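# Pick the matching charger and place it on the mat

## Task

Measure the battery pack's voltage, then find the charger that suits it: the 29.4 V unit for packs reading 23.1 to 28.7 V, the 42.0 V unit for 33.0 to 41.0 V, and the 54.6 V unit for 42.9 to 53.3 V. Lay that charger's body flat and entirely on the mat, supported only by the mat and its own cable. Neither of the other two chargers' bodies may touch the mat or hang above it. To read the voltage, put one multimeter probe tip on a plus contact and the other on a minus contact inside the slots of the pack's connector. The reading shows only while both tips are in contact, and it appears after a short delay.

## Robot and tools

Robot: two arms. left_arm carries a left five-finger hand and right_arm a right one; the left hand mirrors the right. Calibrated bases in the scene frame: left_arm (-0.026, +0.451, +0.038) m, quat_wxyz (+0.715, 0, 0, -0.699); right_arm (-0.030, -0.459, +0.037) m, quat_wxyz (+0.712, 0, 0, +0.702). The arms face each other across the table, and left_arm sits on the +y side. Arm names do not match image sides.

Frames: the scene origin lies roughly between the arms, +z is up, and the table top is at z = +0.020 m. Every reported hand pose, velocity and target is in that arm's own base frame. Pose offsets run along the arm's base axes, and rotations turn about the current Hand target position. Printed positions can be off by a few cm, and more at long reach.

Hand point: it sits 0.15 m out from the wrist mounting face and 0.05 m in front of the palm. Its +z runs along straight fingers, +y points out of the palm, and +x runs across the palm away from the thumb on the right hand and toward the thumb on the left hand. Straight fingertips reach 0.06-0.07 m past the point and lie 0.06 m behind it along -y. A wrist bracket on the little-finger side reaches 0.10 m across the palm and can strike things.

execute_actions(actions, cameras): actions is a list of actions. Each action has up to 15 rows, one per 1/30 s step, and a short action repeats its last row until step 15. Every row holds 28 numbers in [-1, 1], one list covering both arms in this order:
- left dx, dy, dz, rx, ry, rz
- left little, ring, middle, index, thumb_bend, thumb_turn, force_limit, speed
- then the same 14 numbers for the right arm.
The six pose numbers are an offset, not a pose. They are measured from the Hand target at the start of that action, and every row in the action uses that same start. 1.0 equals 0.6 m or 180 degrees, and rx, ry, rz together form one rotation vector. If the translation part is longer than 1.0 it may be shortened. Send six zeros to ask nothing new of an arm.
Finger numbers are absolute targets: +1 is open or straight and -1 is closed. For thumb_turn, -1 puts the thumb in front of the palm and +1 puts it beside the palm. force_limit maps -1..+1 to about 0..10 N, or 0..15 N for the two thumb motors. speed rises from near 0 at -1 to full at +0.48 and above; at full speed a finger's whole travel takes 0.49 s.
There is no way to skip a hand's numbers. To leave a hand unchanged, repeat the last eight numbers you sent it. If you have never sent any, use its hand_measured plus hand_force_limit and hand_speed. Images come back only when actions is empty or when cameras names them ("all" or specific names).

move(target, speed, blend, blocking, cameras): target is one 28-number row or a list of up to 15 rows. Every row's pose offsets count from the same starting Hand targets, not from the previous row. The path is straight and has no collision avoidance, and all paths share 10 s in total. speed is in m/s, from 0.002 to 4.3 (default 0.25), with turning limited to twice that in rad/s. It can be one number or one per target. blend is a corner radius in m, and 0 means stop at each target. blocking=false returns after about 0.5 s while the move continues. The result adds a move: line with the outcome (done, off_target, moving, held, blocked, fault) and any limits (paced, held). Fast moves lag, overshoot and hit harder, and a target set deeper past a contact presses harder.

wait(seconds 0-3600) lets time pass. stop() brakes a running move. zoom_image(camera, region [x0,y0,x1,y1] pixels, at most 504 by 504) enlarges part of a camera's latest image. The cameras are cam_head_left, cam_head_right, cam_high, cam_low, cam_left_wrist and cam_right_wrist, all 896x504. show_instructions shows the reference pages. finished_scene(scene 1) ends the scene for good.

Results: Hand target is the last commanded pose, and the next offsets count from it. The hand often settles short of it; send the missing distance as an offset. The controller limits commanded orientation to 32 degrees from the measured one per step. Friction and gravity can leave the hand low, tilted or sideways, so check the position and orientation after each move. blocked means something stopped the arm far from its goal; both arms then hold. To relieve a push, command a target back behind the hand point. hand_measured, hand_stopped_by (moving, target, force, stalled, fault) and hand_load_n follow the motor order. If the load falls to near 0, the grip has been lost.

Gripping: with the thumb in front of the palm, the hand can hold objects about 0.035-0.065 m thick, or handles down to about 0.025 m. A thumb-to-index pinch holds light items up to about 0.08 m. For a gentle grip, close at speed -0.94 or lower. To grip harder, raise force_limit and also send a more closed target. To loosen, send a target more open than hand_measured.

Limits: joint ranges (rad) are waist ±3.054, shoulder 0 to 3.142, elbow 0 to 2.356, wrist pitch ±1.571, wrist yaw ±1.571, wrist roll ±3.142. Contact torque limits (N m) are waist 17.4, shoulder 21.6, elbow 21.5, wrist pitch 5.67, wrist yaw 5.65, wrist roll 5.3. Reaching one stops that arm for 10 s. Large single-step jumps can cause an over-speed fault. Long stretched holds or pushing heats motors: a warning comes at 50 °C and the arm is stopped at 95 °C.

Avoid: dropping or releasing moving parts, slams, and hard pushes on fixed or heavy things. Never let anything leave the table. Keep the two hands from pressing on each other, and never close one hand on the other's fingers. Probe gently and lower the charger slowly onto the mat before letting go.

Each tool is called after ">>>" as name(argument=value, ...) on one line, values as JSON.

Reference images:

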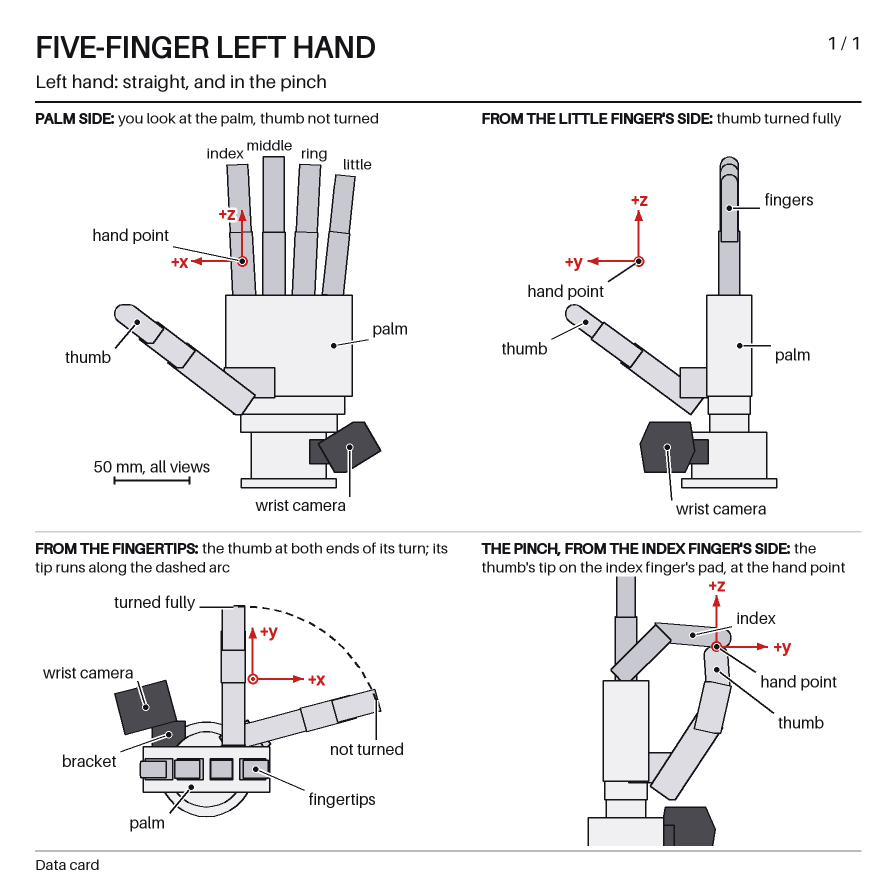

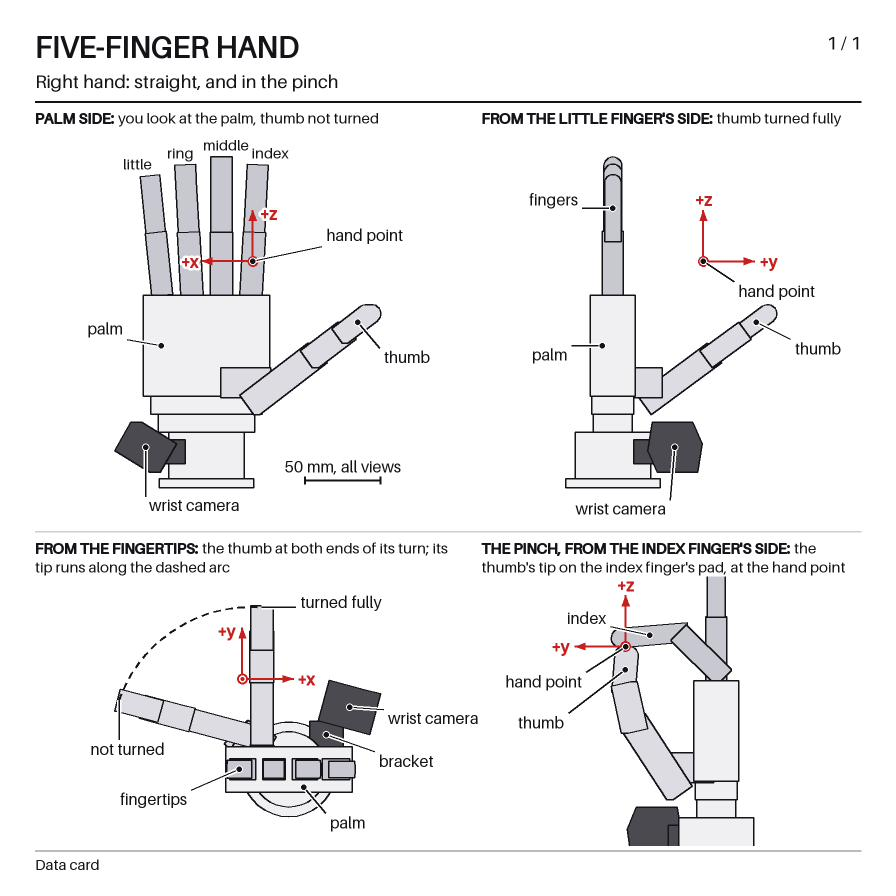

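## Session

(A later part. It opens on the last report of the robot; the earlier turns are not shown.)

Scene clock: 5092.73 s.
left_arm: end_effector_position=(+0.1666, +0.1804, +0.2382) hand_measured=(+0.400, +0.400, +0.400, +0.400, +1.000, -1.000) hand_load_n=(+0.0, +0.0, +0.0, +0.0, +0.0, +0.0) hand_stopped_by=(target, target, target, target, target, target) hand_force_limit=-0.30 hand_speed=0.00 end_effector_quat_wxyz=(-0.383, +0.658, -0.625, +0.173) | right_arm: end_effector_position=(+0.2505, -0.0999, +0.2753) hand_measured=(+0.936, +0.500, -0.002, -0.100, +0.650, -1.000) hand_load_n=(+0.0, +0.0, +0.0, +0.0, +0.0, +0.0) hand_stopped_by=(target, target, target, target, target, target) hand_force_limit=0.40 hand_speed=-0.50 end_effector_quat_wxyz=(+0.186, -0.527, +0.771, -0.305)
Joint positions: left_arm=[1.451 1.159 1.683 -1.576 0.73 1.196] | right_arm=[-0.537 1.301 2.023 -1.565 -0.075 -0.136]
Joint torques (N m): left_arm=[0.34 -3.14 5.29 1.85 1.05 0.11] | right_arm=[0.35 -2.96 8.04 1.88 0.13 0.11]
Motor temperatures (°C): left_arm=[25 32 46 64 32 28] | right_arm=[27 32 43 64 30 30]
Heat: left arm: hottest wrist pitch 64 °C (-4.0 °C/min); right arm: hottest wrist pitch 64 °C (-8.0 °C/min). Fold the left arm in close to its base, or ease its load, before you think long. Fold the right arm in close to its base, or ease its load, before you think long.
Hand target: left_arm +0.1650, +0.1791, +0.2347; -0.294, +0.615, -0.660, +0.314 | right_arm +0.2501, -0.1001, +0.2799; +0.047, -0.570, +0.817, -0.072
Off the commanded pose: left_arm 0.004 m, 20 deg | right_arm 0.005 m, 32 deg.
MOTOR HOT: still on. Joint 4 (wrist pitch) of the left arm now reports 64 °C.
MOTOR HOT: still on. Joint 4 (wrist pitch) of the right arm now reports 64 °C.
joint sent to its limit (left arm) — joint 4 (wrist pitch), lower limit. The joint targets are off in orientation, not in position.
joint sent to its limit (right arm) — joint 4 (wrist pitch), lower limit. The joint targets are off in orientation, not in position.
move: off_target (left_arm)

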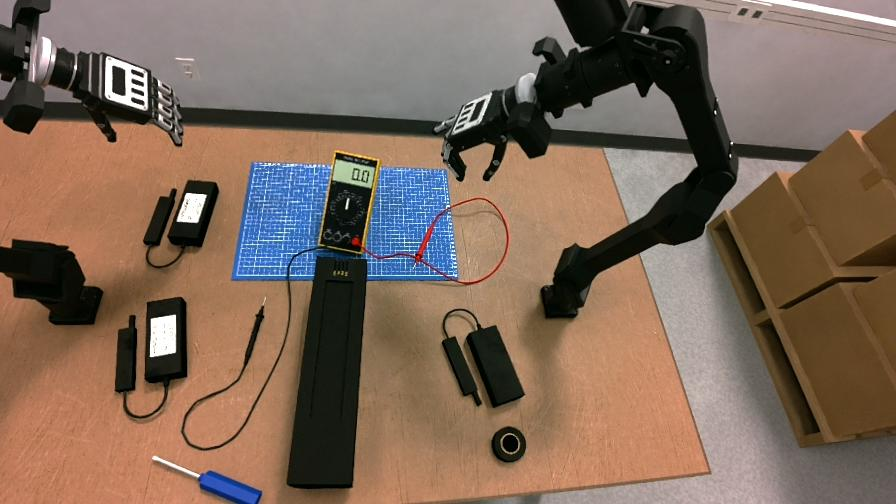

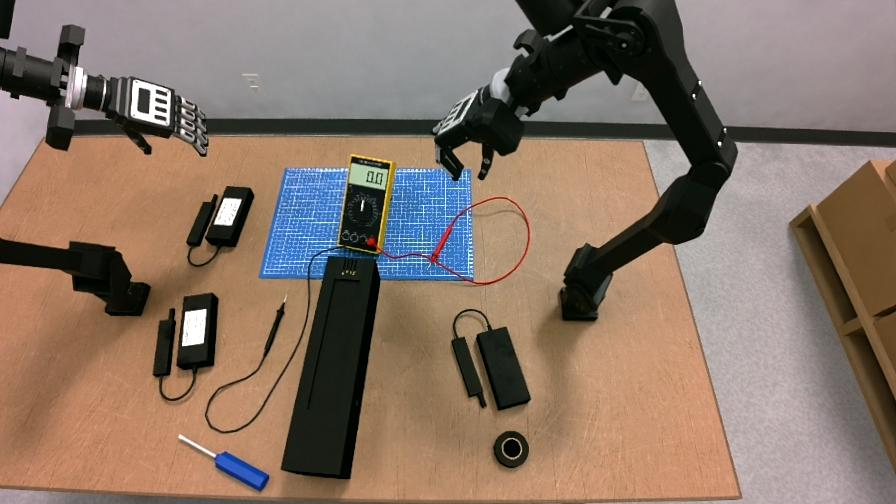

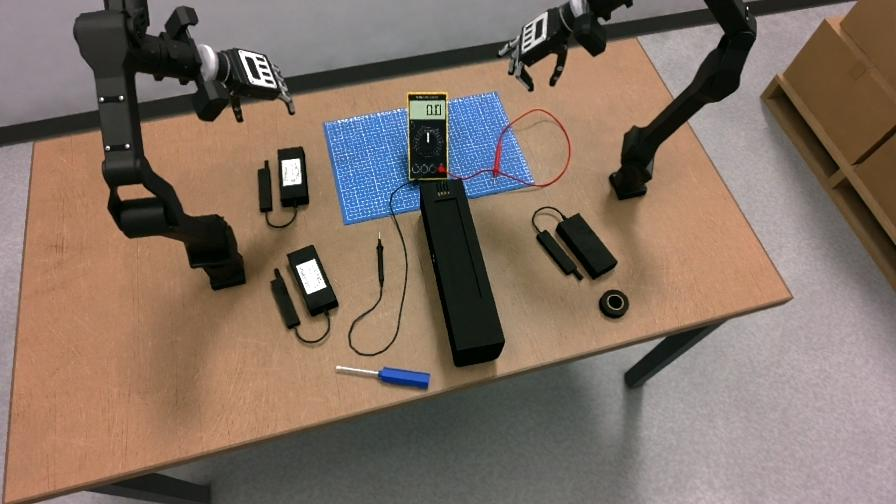

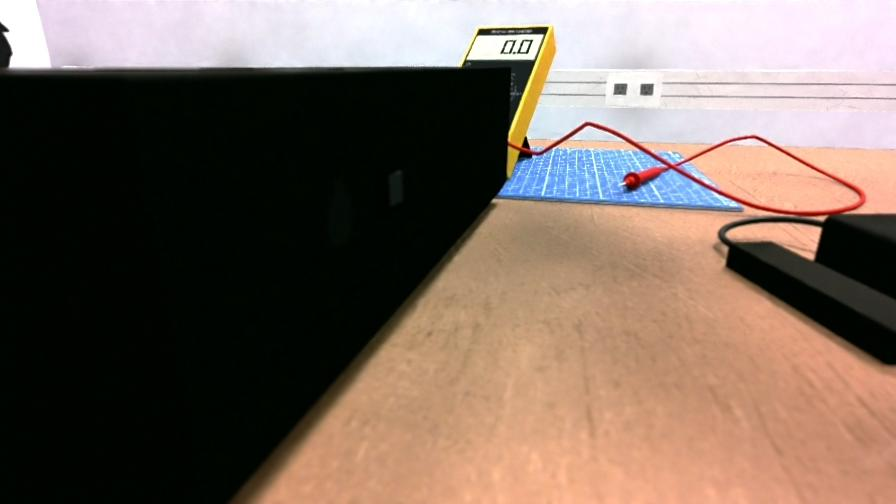

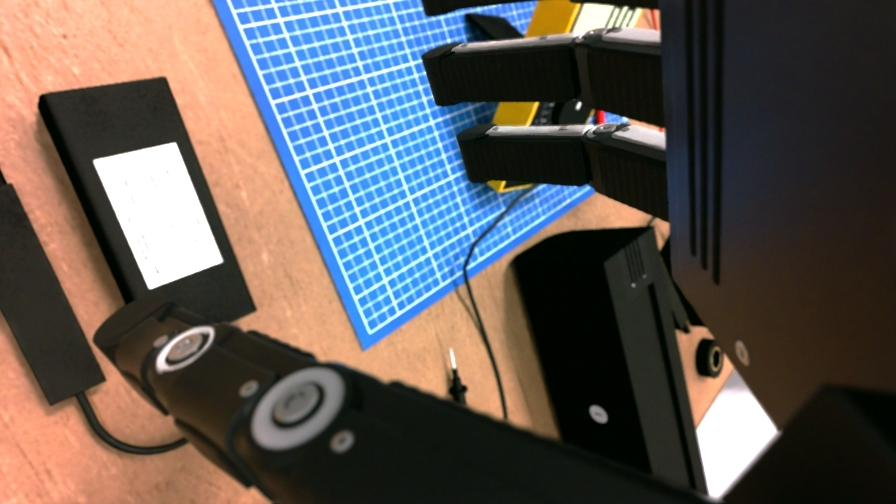

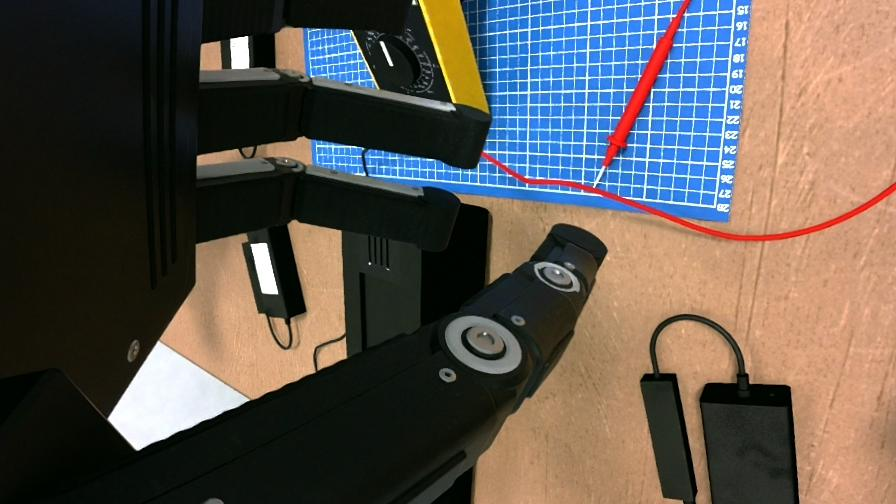

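>>> move(target=[0.0517,0,-0.19,0,0,-0.008,0.4,0.4,0.3,0.3,1,-1,-0.3,0, 0,0,0,0,0,0,1,0.5,0,-0.1,0.65,-1,0.4,-0.5], speed=0.2, cameras=["cam_head_left","cam_head_right","cam_high","cam_left_wrist"])

Scene clock: 5121.83 s.
left_arm: end_effector_position=(+0.1953, +0.1820, +0.1259) hand_measured=(+0.400, +0.400, +0.300, +0.300, +1.000, -1.000) hand_load_n=(+0.0, +0.0, +0.0, +0.0, +0.0, +0.0) hand_stopped_by=(target, target, target, target, target, target) hand_force_limit=-0.30 hand_speed=0.00 end_effector_quat_wxyz=(+0.298, -0.606, +0.669, -0.310) | right_arm: end_effector_position=(+0.2505, -0.0999, +0.2753) hand_measured=(+0.936, +0.500, -0.002, -0.100, +0.650, -1.000) hand_load_n=(+0.0, +0.0, +0.0, +0.0, +0.0, +0.0) hand_stopped_by=(target, target, target, target, target, target) hand_force_limit=0.40 hand_speed=-0.50 end_effector_quat_wxyz=(+0.186, -0.527, +0.771, -0.305)
Joint positions: left_arm=[1.437 1.386 1.326 -1.433 0.887 1.5] | right_arm=[-0.537 1.301 2.023 -1.565 -0.075 -0.136]
Joint torques (N m): left_arm=[-0.42 -4.52 6.18 0.85 1.32 0.09] | right_arm=[0.29 -2.93 8.01 1.88 0.14 0.12]
Motor temperatures (°C): left_arm=[25 31 44 59 33 28] | right_arm=[27 32 42 63 30 30]
Heat: left arm: hottest wrist pitch 59 °C (-7.0 °C/min); right arm: hottest wrist pitch 63 °C (-3.0 °C/min). Fold the left arm in close to its base, or ease its load, before you think long. Fold the right arm in close to its base, or ease its load, before you think long.
Hand target: left_arm +0.1959, +0.1790, +0.1205; +0.290, -0.607, +0.668, -0.318 | right_arm +0.2501, -0.1001, +0.2799; +0.047, -0.570, +0.817, -0.072
Off the commanded pose: left_arm 0.006 m, 1 deg | right_arm 0.005 m, 32 deg.
MOTOR HOT: still on. Joint 4 (wrist pitch) of the left arm now reports 59 °C.
MOTOR HOT: still on. Joint 4 (wrist pitch) of the right arm now reports 63 °C.
joint sent to its limit (right arm) — joint 4 (wrist pitch), lower limit. The joint targets are off in orientation, not in position.
move: done

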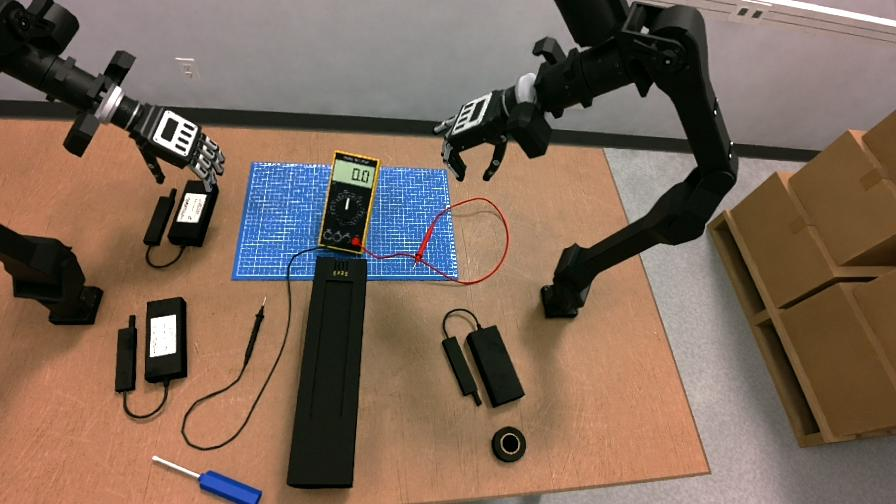

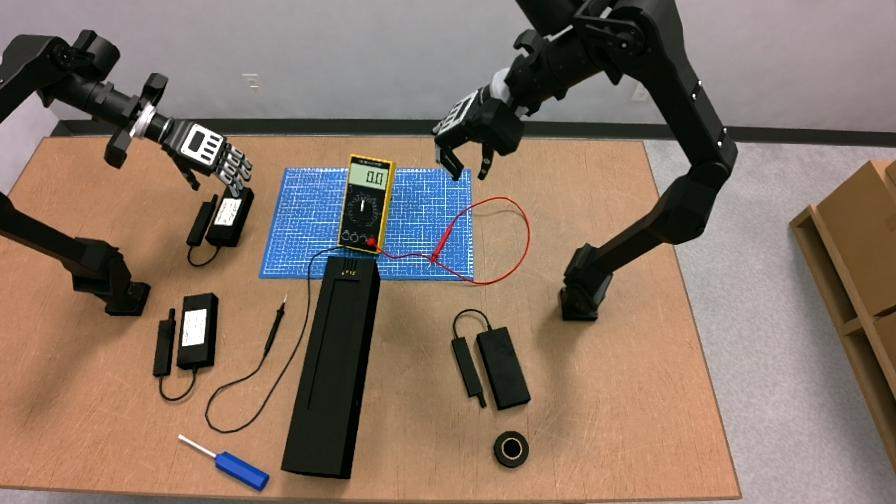

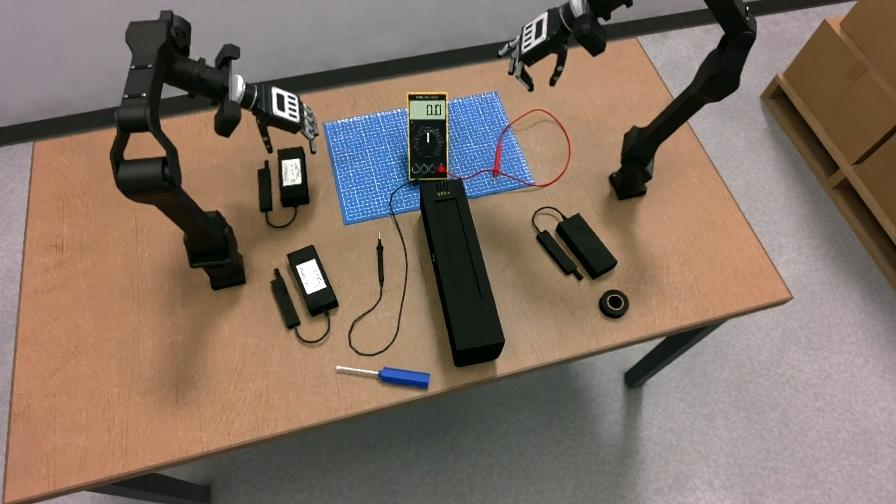

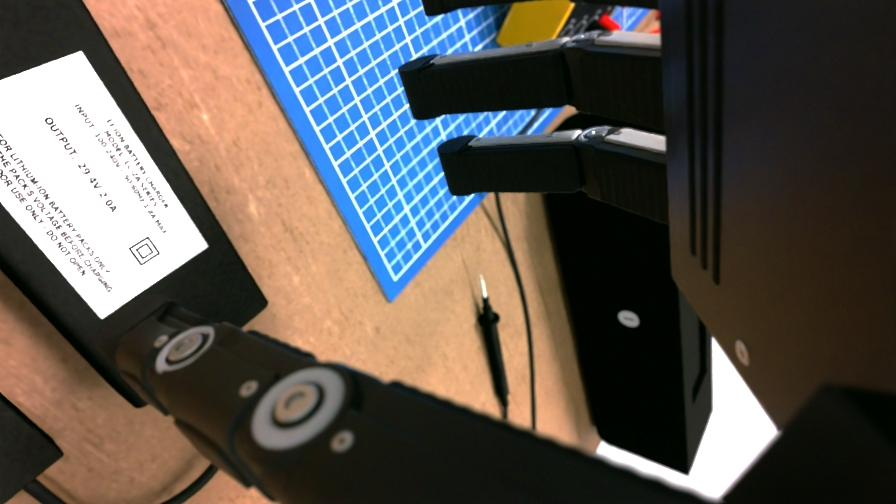

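>>> move(target=[0,0,-0.085,0,0,0,0.4,0.4,0.3,0.3,1,-1,-0.3,0, 0,0,0,0,0,0,1,0.5,0,-0.1,0.65,-1,0.4,-0.5], speed=0.15, cameras=["cam_head_left","cam_head_right","cam_high","cam_left_wrist"])

>>> zoom_image(camera="cam_head_left", region=[120, 120, 260, 260])

>>> zoom_image(camera="cam_high", region=[240, 90, 360, 210])

>>> zoom_image(camera="cam_head_right", region=[160, 130, 290, 260])

Scene clock: 5129.23 s.
left_arm: end_effector_position=(+0.1957, +0.1838, +0.0735) hand_measured=(+0.400, +0.400, +0.300, +0.300, +1.000, -1.000) hand_load_n=(+0.0, +0.0, +0.0, +0.0, +0.0, +0.0) hand_stopped_by=(target, target, target, target, target, target) hand_force_limit=-0.30 hand_speed=0.00 end_effector_quat_wxyz=(+0.296, -0.605, +0.670, -0.313) | right_arm: end_effector_position=(+0.2505, -0.0999, +0.2753) hand_measured=(+0.936, +0.500, -0.002, -0.100, +0.650, -1.000) hand_load_n=(+0.0, +0.0, +0.5, +0.0, +0.0, +0.0) hand_stopped_by=(target, target, target, target, target, target) hand_force_limit=0.40 hand_speed=-0.50 end_effector_quat_wxyz=(+0.186, -0.527, +0.771, -0.305)
Joint positions: left_arm=[1.437 1.386 1.116 -1.232 0.888 1.507] | right_arm=[-0.537 1.301 2.023 -1.565 -0.075 -0.136]
Joint torques (N m): left_arm=[-0.39 -5.71 5.8 0.8 1.31 -0.16] | right_arm=[0.31 -2.91 8.05 1.88 0.13 0.12]
Motor temperatures (°C): left_arm=[25 31 44 57 34 28] | right_arm=[27 32 42 63 30 30]
Heat: left arm: hottest wrist pitch 57 °C (-8.1 °C/min); right arm: hottest wrist pitch 63 °C (-2.0 °C/min). Fold the left arm in close to its base, or ease its load, before you think long. Fold the right arm in close to its base, or ease its load, before you think long.
Hand target: left_arm +0.1959, +0.1790, +0.0695; +0.290, -0.607, +0.668, -0.318 | right_arm +0.2501, -0.1001, +0.2799; +0.047, -0.570, +0.817, -0.072
Off the commanded pose: left_arm 0.006 m, 1 deg | right_arm 0.005 m, 32 deg.
MOTOR HOT: still on. Joint 4 (wrist pitch) of the left arm now reports 57 °C.
MOTOR HOT: still on. Joint 4 (wrist pitch) of the right arm now reports 63 °C.
joint sent to its limit (right arm) — joint 4 (wrist pitch), lower limit. The joint targets are off in orientation, not in position.
move: done

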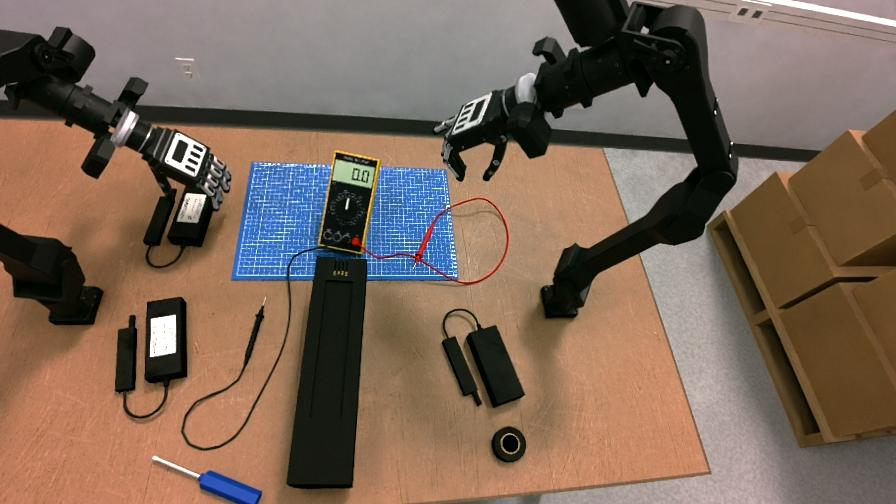

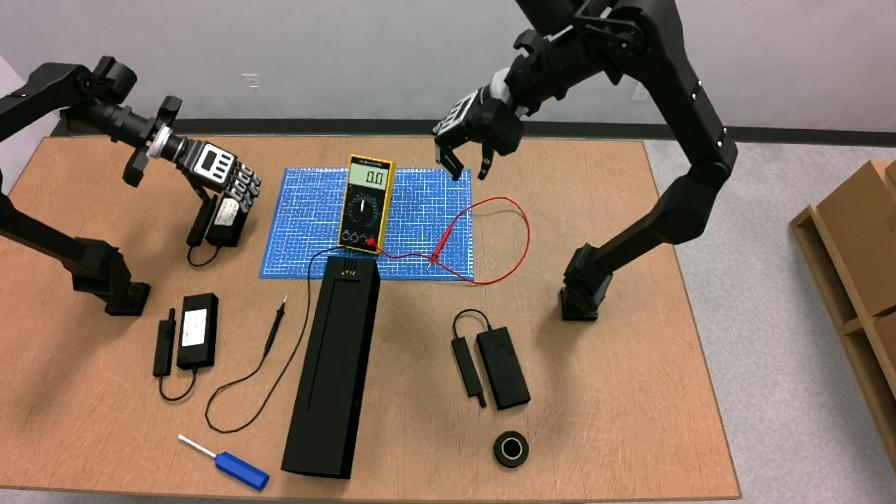

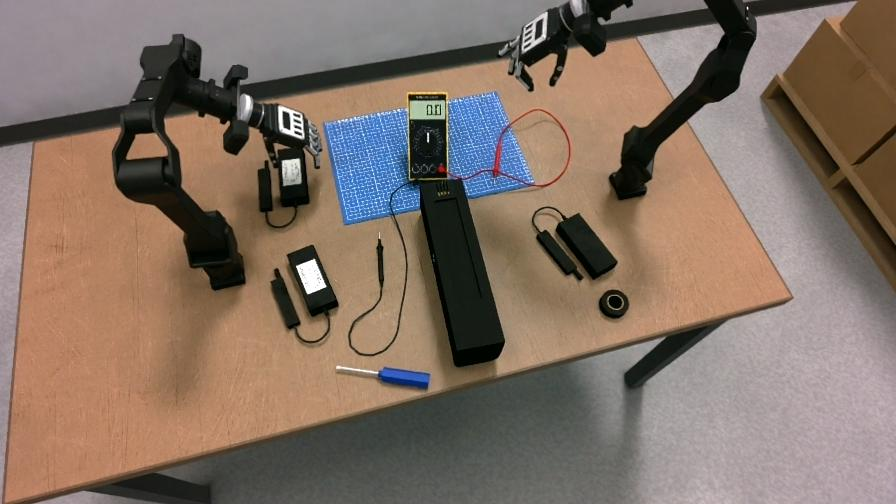

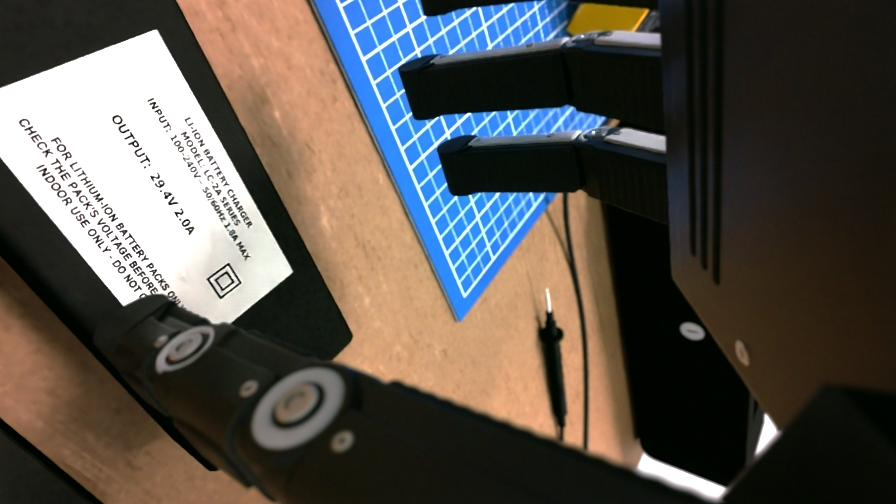

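Scaled by 3.600 from the camera's image (finer frame: 1280x720).

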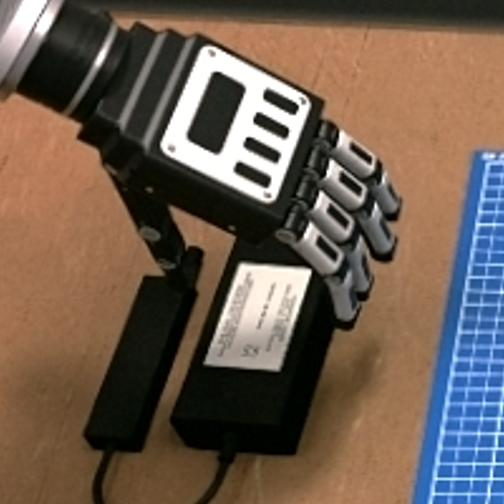

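Scaled by 4.200 from the camera's image (finer frame: 1280x720).

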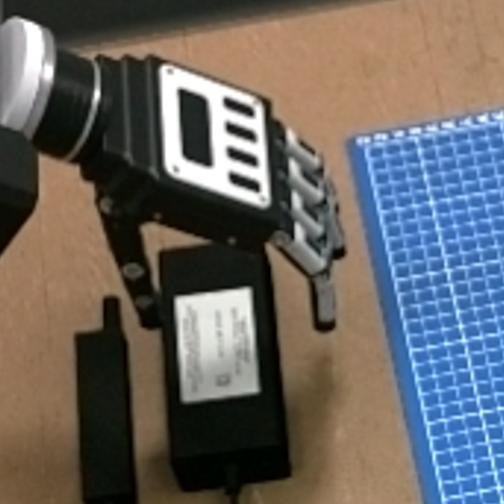

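Scaled by 3.877 from the camera's image (finer frame: 1280x720).

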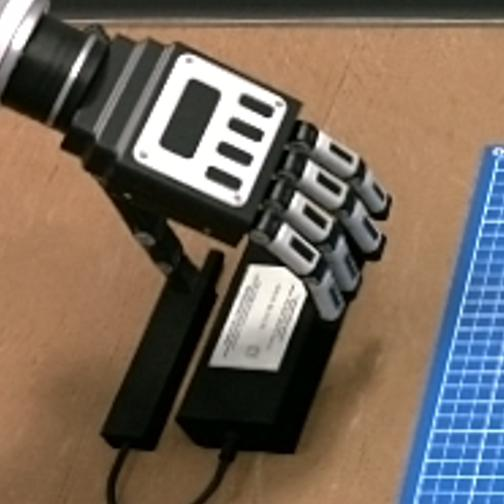

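>>> move(target=[[0,0.0133,0,0,0,0,0.4,0.4,0.3,0.3,1,-1,-0.3,0, 0,0,0,0,0,0,1,0.5,0,-0.1,0.65,-1,0.4,-0.5],[0,0.0133,-0.055,0,0,0,0.4,0.4,0.3,0.3,1,-1,-0.3,0, 0,0,0,0,0,0,1,0.5,0,-0.1,0.65,-1,0.4,-0.5]], speed=0.08, cameras=["cam_head_left","cam_high","cam_left_wrist","cam_head_right"])

>>> zoom_image(camera="cam_head_left", region=[120, 120, 260, 260])

>>> zoom_image(camera="cam_high", region=[240, 100, 360, 220])

Scene clock: 5146.93 s.
left_arm: end_effector_position=(+0.1968, +0.1919, +0.0428) hand_measured=(+0.400, +0.400, +0.300, +0.300, +1.000, -1.000) hand_load_n=(+0.0, +0.0, +0.0, +0.0, +0.0, +0.0) hand_stopped_by=(target, target, target, target, target, target) hand_force_limit=-0.30 hand_speed=0.00 end_effector_quat_wxyz=(+0.299, -0.603, +0.672, -0.310) | right_arm: end_effector_position=(+0.2505, -0.0999, +0.2753) hand_measured=(+0.936, +0.500, -0.002, -0.100, +0.650, -1.000) hand_load_n=(+0.0, +0.0, +0.0, +0.0, +0.0, +0.0) hand_stopped_by=(target, target, target, target, target, target) hand_force_limit=0.40 hand_speed=-0.50 end_effector_quat_wxyz=(+0.186, -0.527, +0.771, -0.305)
Joint positions: left_arm=[1.437 1.421 1.024 -1.098 0.889 1.51] | right_arm=[-0.537 1.301 2.023 -1.565 -0.075 -0.136]
Joint torques (N m): left_arm=[0.17 -4.87 5.87 0.81 1.27 -0.02] | right_arm=[0.3 -2.9 8.06 1.89 0.12 0.11]
Motor temperatures (°C): left_arm=[25 32 43 54 35 28] | right_arm=[27 32 42 63 30 30]
Heat: left arm: hottest wrist pitch 54 °C (-10.0 °C/min); right arm: hottest wrist pitch 63 °C (-1.0 °C/min). Fold the left arm in close to its base, or ease its load, before you think long. Fold the right arm in close to its base, or ease its load, before you think long.
Hand target: left_arm +0.1960, +0.1870, +0.0366; +0.290, -0.607, +0.668, -0.318 | right_arm +0.2501, -0.1001, +0.2799; +0.047, -0.570, +0.817, -0.072
Off the commanded pose: left_arm 0.008 m, 2 deg | right_arm 0.005 m, 32 deg.
MOTOR HOT: still on. Joint 4 (wrist pitch) of the left arm now reports 54 °C.
MOTOR HOT: still on. Joint 4 (wrist pitch) of the right arm now reports 63 °C.
joint sent to its limit (right arm) — joint 4 (wrist pitch), lower limit. The joint targets are off in orientation, not in position.
move: done
Images, in order (width x height): cam_head_left 896x504, cam_head_right 896x504, cam_high 896x504, cam_left_wrist 896x504.

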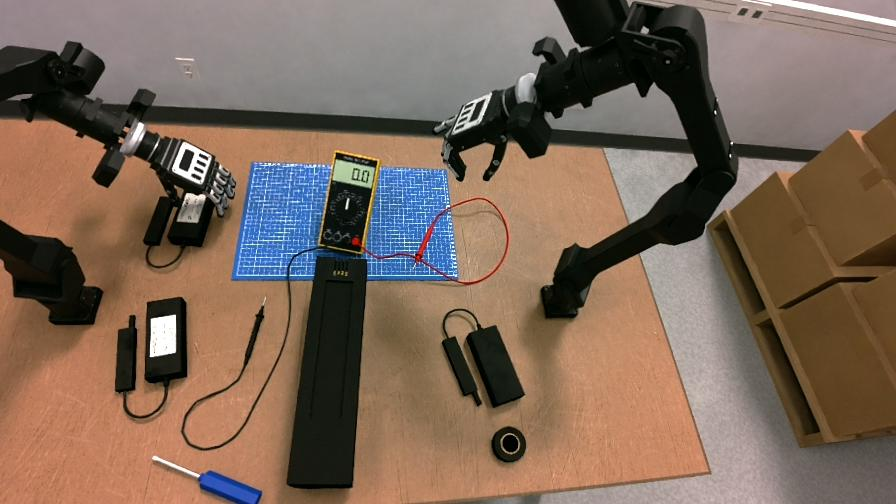

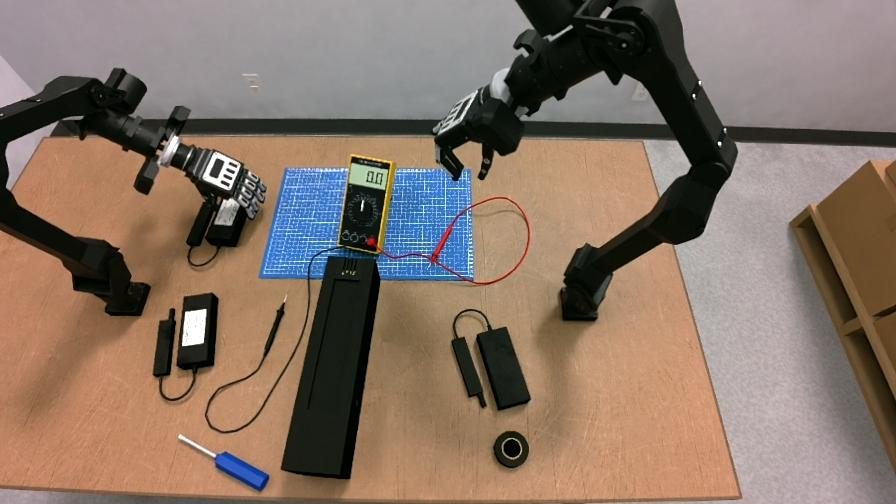

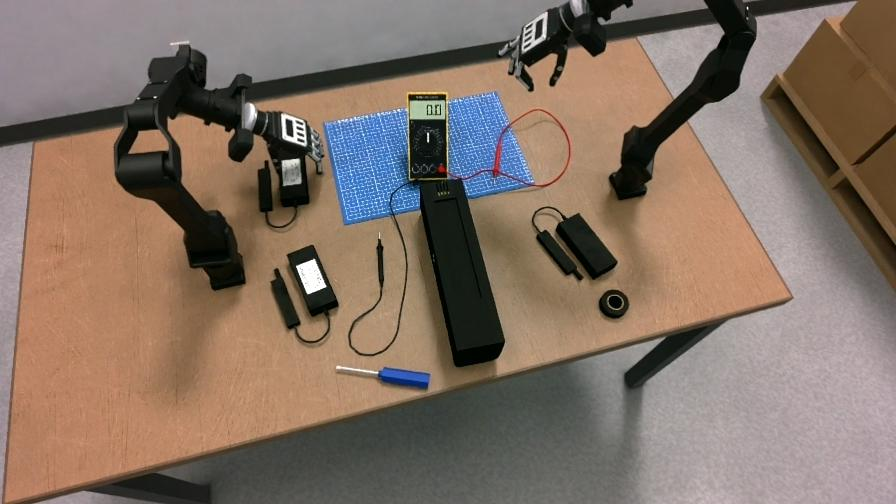

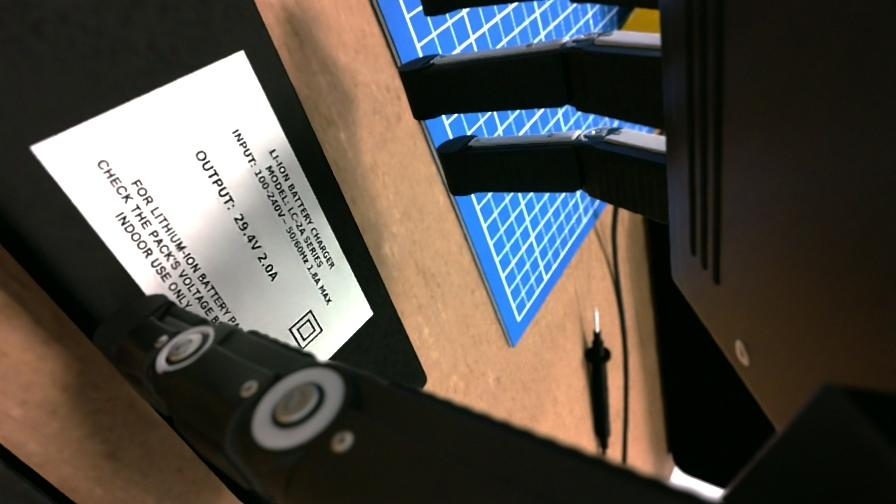

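Scaled by 3.600 from the camera's image (finer frame: 1280x720).

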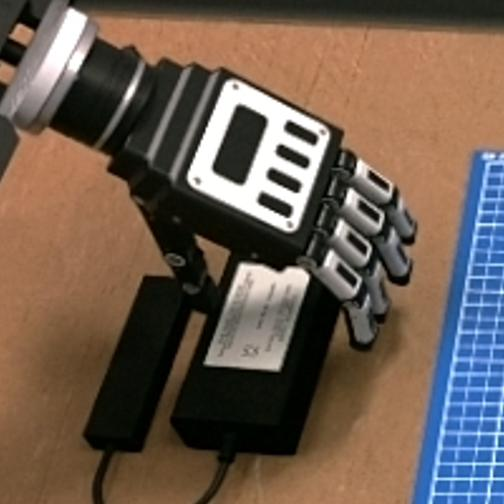

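Scaled by 4.200 from the camera's image (finer frame: 1280x720).

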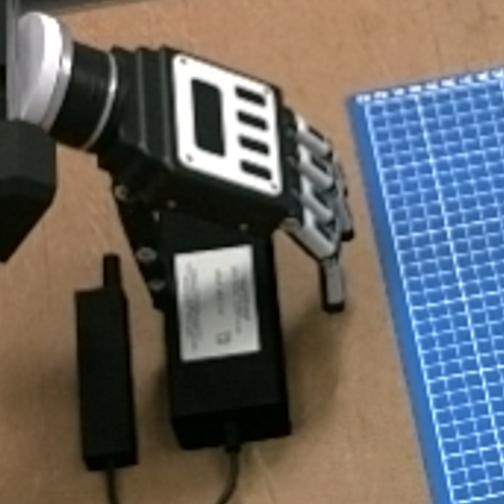

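>>> move(target=[-0.0158,0,0,0,0,0,0.4,0.4,0.3,0.3,1,-1,-0.3,0, 0,0,0,0,0,0,1,0.5,0,-0.1,0.65,-1,0.4,-0.5], speed=0.08, cameras=["cam_head_left","cam_high","cam_left_wrist","cam_head_right"])

>>> zoom_image(camera="cam_head_left", region=[140, 160, 240, 260])

>>> zoom_image(camera="cam_high", region=[250, 120, 340, 210])

Scene clock: 5166.47 s.
left_arm: end_effector_position=(+0.1873, +0.1900, +0.0409) hand_measured=(+0.400, +0.400, +0.300, +0.300, +1.000, -1.000) hand_load_n=(+0.0, +0.0, +0.0, +0.0, +0.0, +0.0) hand_stopped_by=(target, target, target, target, target, target) hand_force_limit=-0.30 hand_speed=0.00 end_effector_quat_wxyz=(+0.297, -0.604, +0.671, -0.311) | right_arm: end_effector_position=(+0.2505, -0.0999, +0.2753) hand_measured=(+0.936, +0.500, -0.002, -0.100, +0.650, -1.000) hand_load_n=(+0.0, +0.0, +0.0, +0.0, +0.0, +0.0) hand_stopped_by=(target, target, target, target, target, target) hand_force_limit=0.40 hand_speed=-0.50 end_effector_quat_wxyz=(+0.186, -0.527, +0.771, -0.305)
Joint positions: left_arm=[1.475 1.429 1.024 -1.143 0.889 1.57] | right_arm=[-0.537 1.301 2.023 -1.565 -0.075 -0.136]
Joint torques (N m): left_arm=[0.23 -4.67 6.64 0.37 1.26 0.1] | right_arm=[0.31 -2.91 8.04 1.88 0.12 0.12]
Motor temperatures (°C): left_arm=[25 31 42 52 35 28] | right_arm=[27 32 42 63 30 30]
Heat: left arm: hottest wrist pitch 52 °C (-9.1 °C/min); right arm: hottest wrist pitch 63 °C (-1.0 °C/min). Fold the left arm in close to its base, or ease its load, before you think long. Fold the right arm in close to its base, or ease its load, before you think long.
Hand target: left_arm +0.1865, +0.1870, +0.0366; +0.290, -0.607, +0.668, -0.318 | right_arm +0.2501, -0.1001, +0.2799; +0.047, -0.570, +0.817, -0.072
Off the commanded pose: left_arm 0.005 m, 1 deg | right_arm 0.005 m, 32 deg.
MOTOR HOT: still on. Joint 4 (wrist pitch) of the left arm now reports 52 °C.
MOTOR HOT: still on. Joint 4 (wrist pitch) of the right arm now reports 63 °C.
joint sent to its limit (right arm) — joint 4 (wrist pitch), lower limit. The joint targets are off in orientation, not in position.
move: done
Images, in order (width x height): cam_head_left 896x504, cam_head_right 896x504, cam_high 896x504, cam_left_wrist 896x504.

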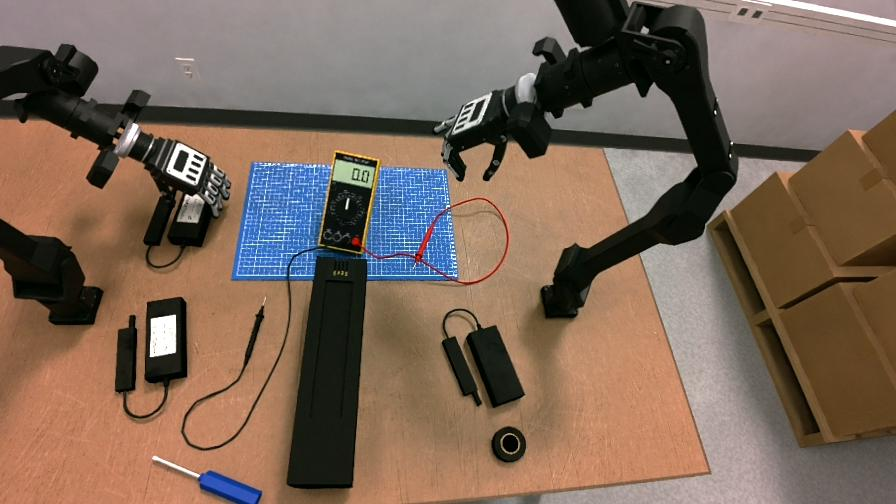

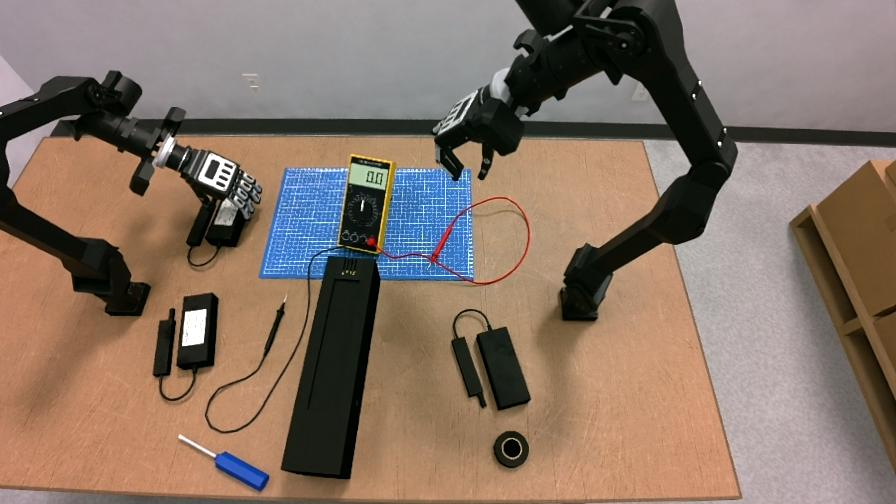

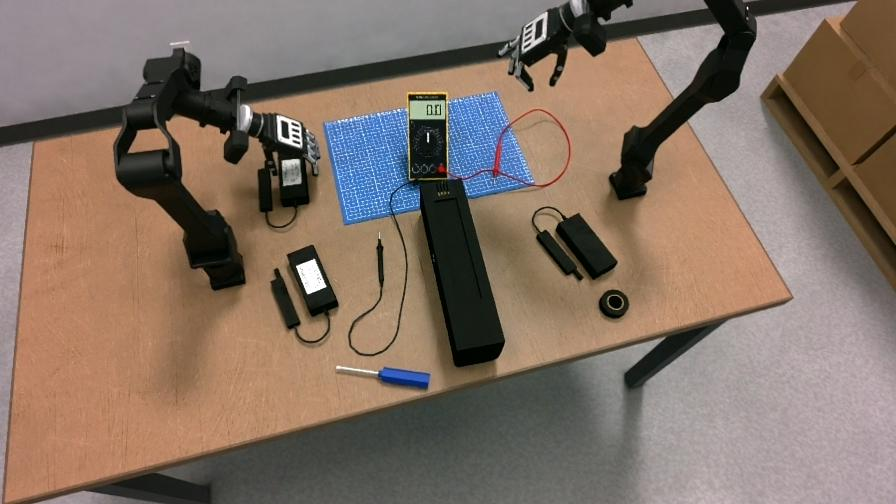

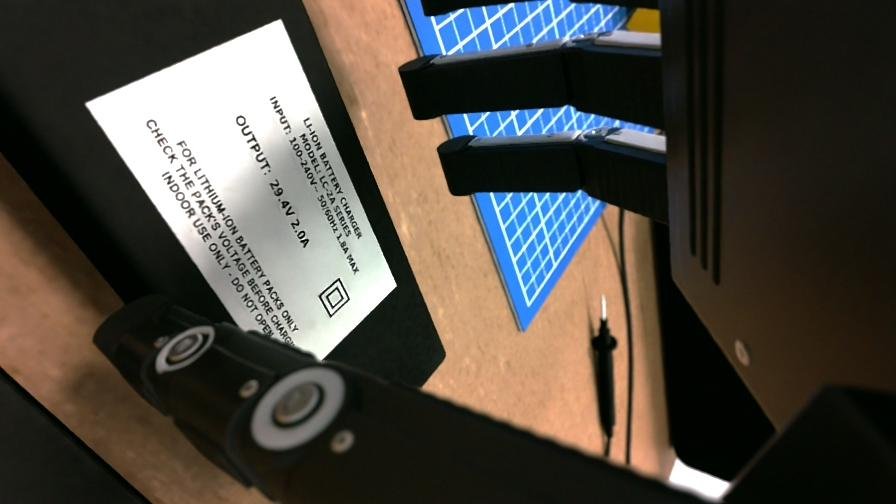

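Scaled by 5.040 from the camera's image (finer frame: 1280x720).

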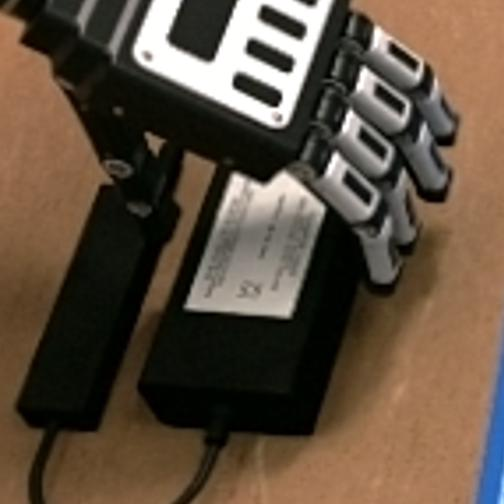

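Scaled by 5.600 from the camera's image (finer frame: 1280x720).

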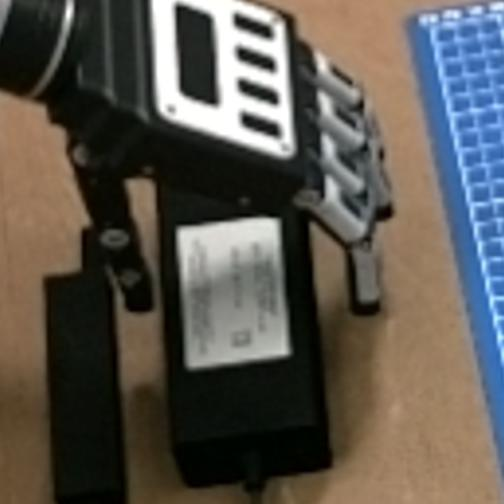

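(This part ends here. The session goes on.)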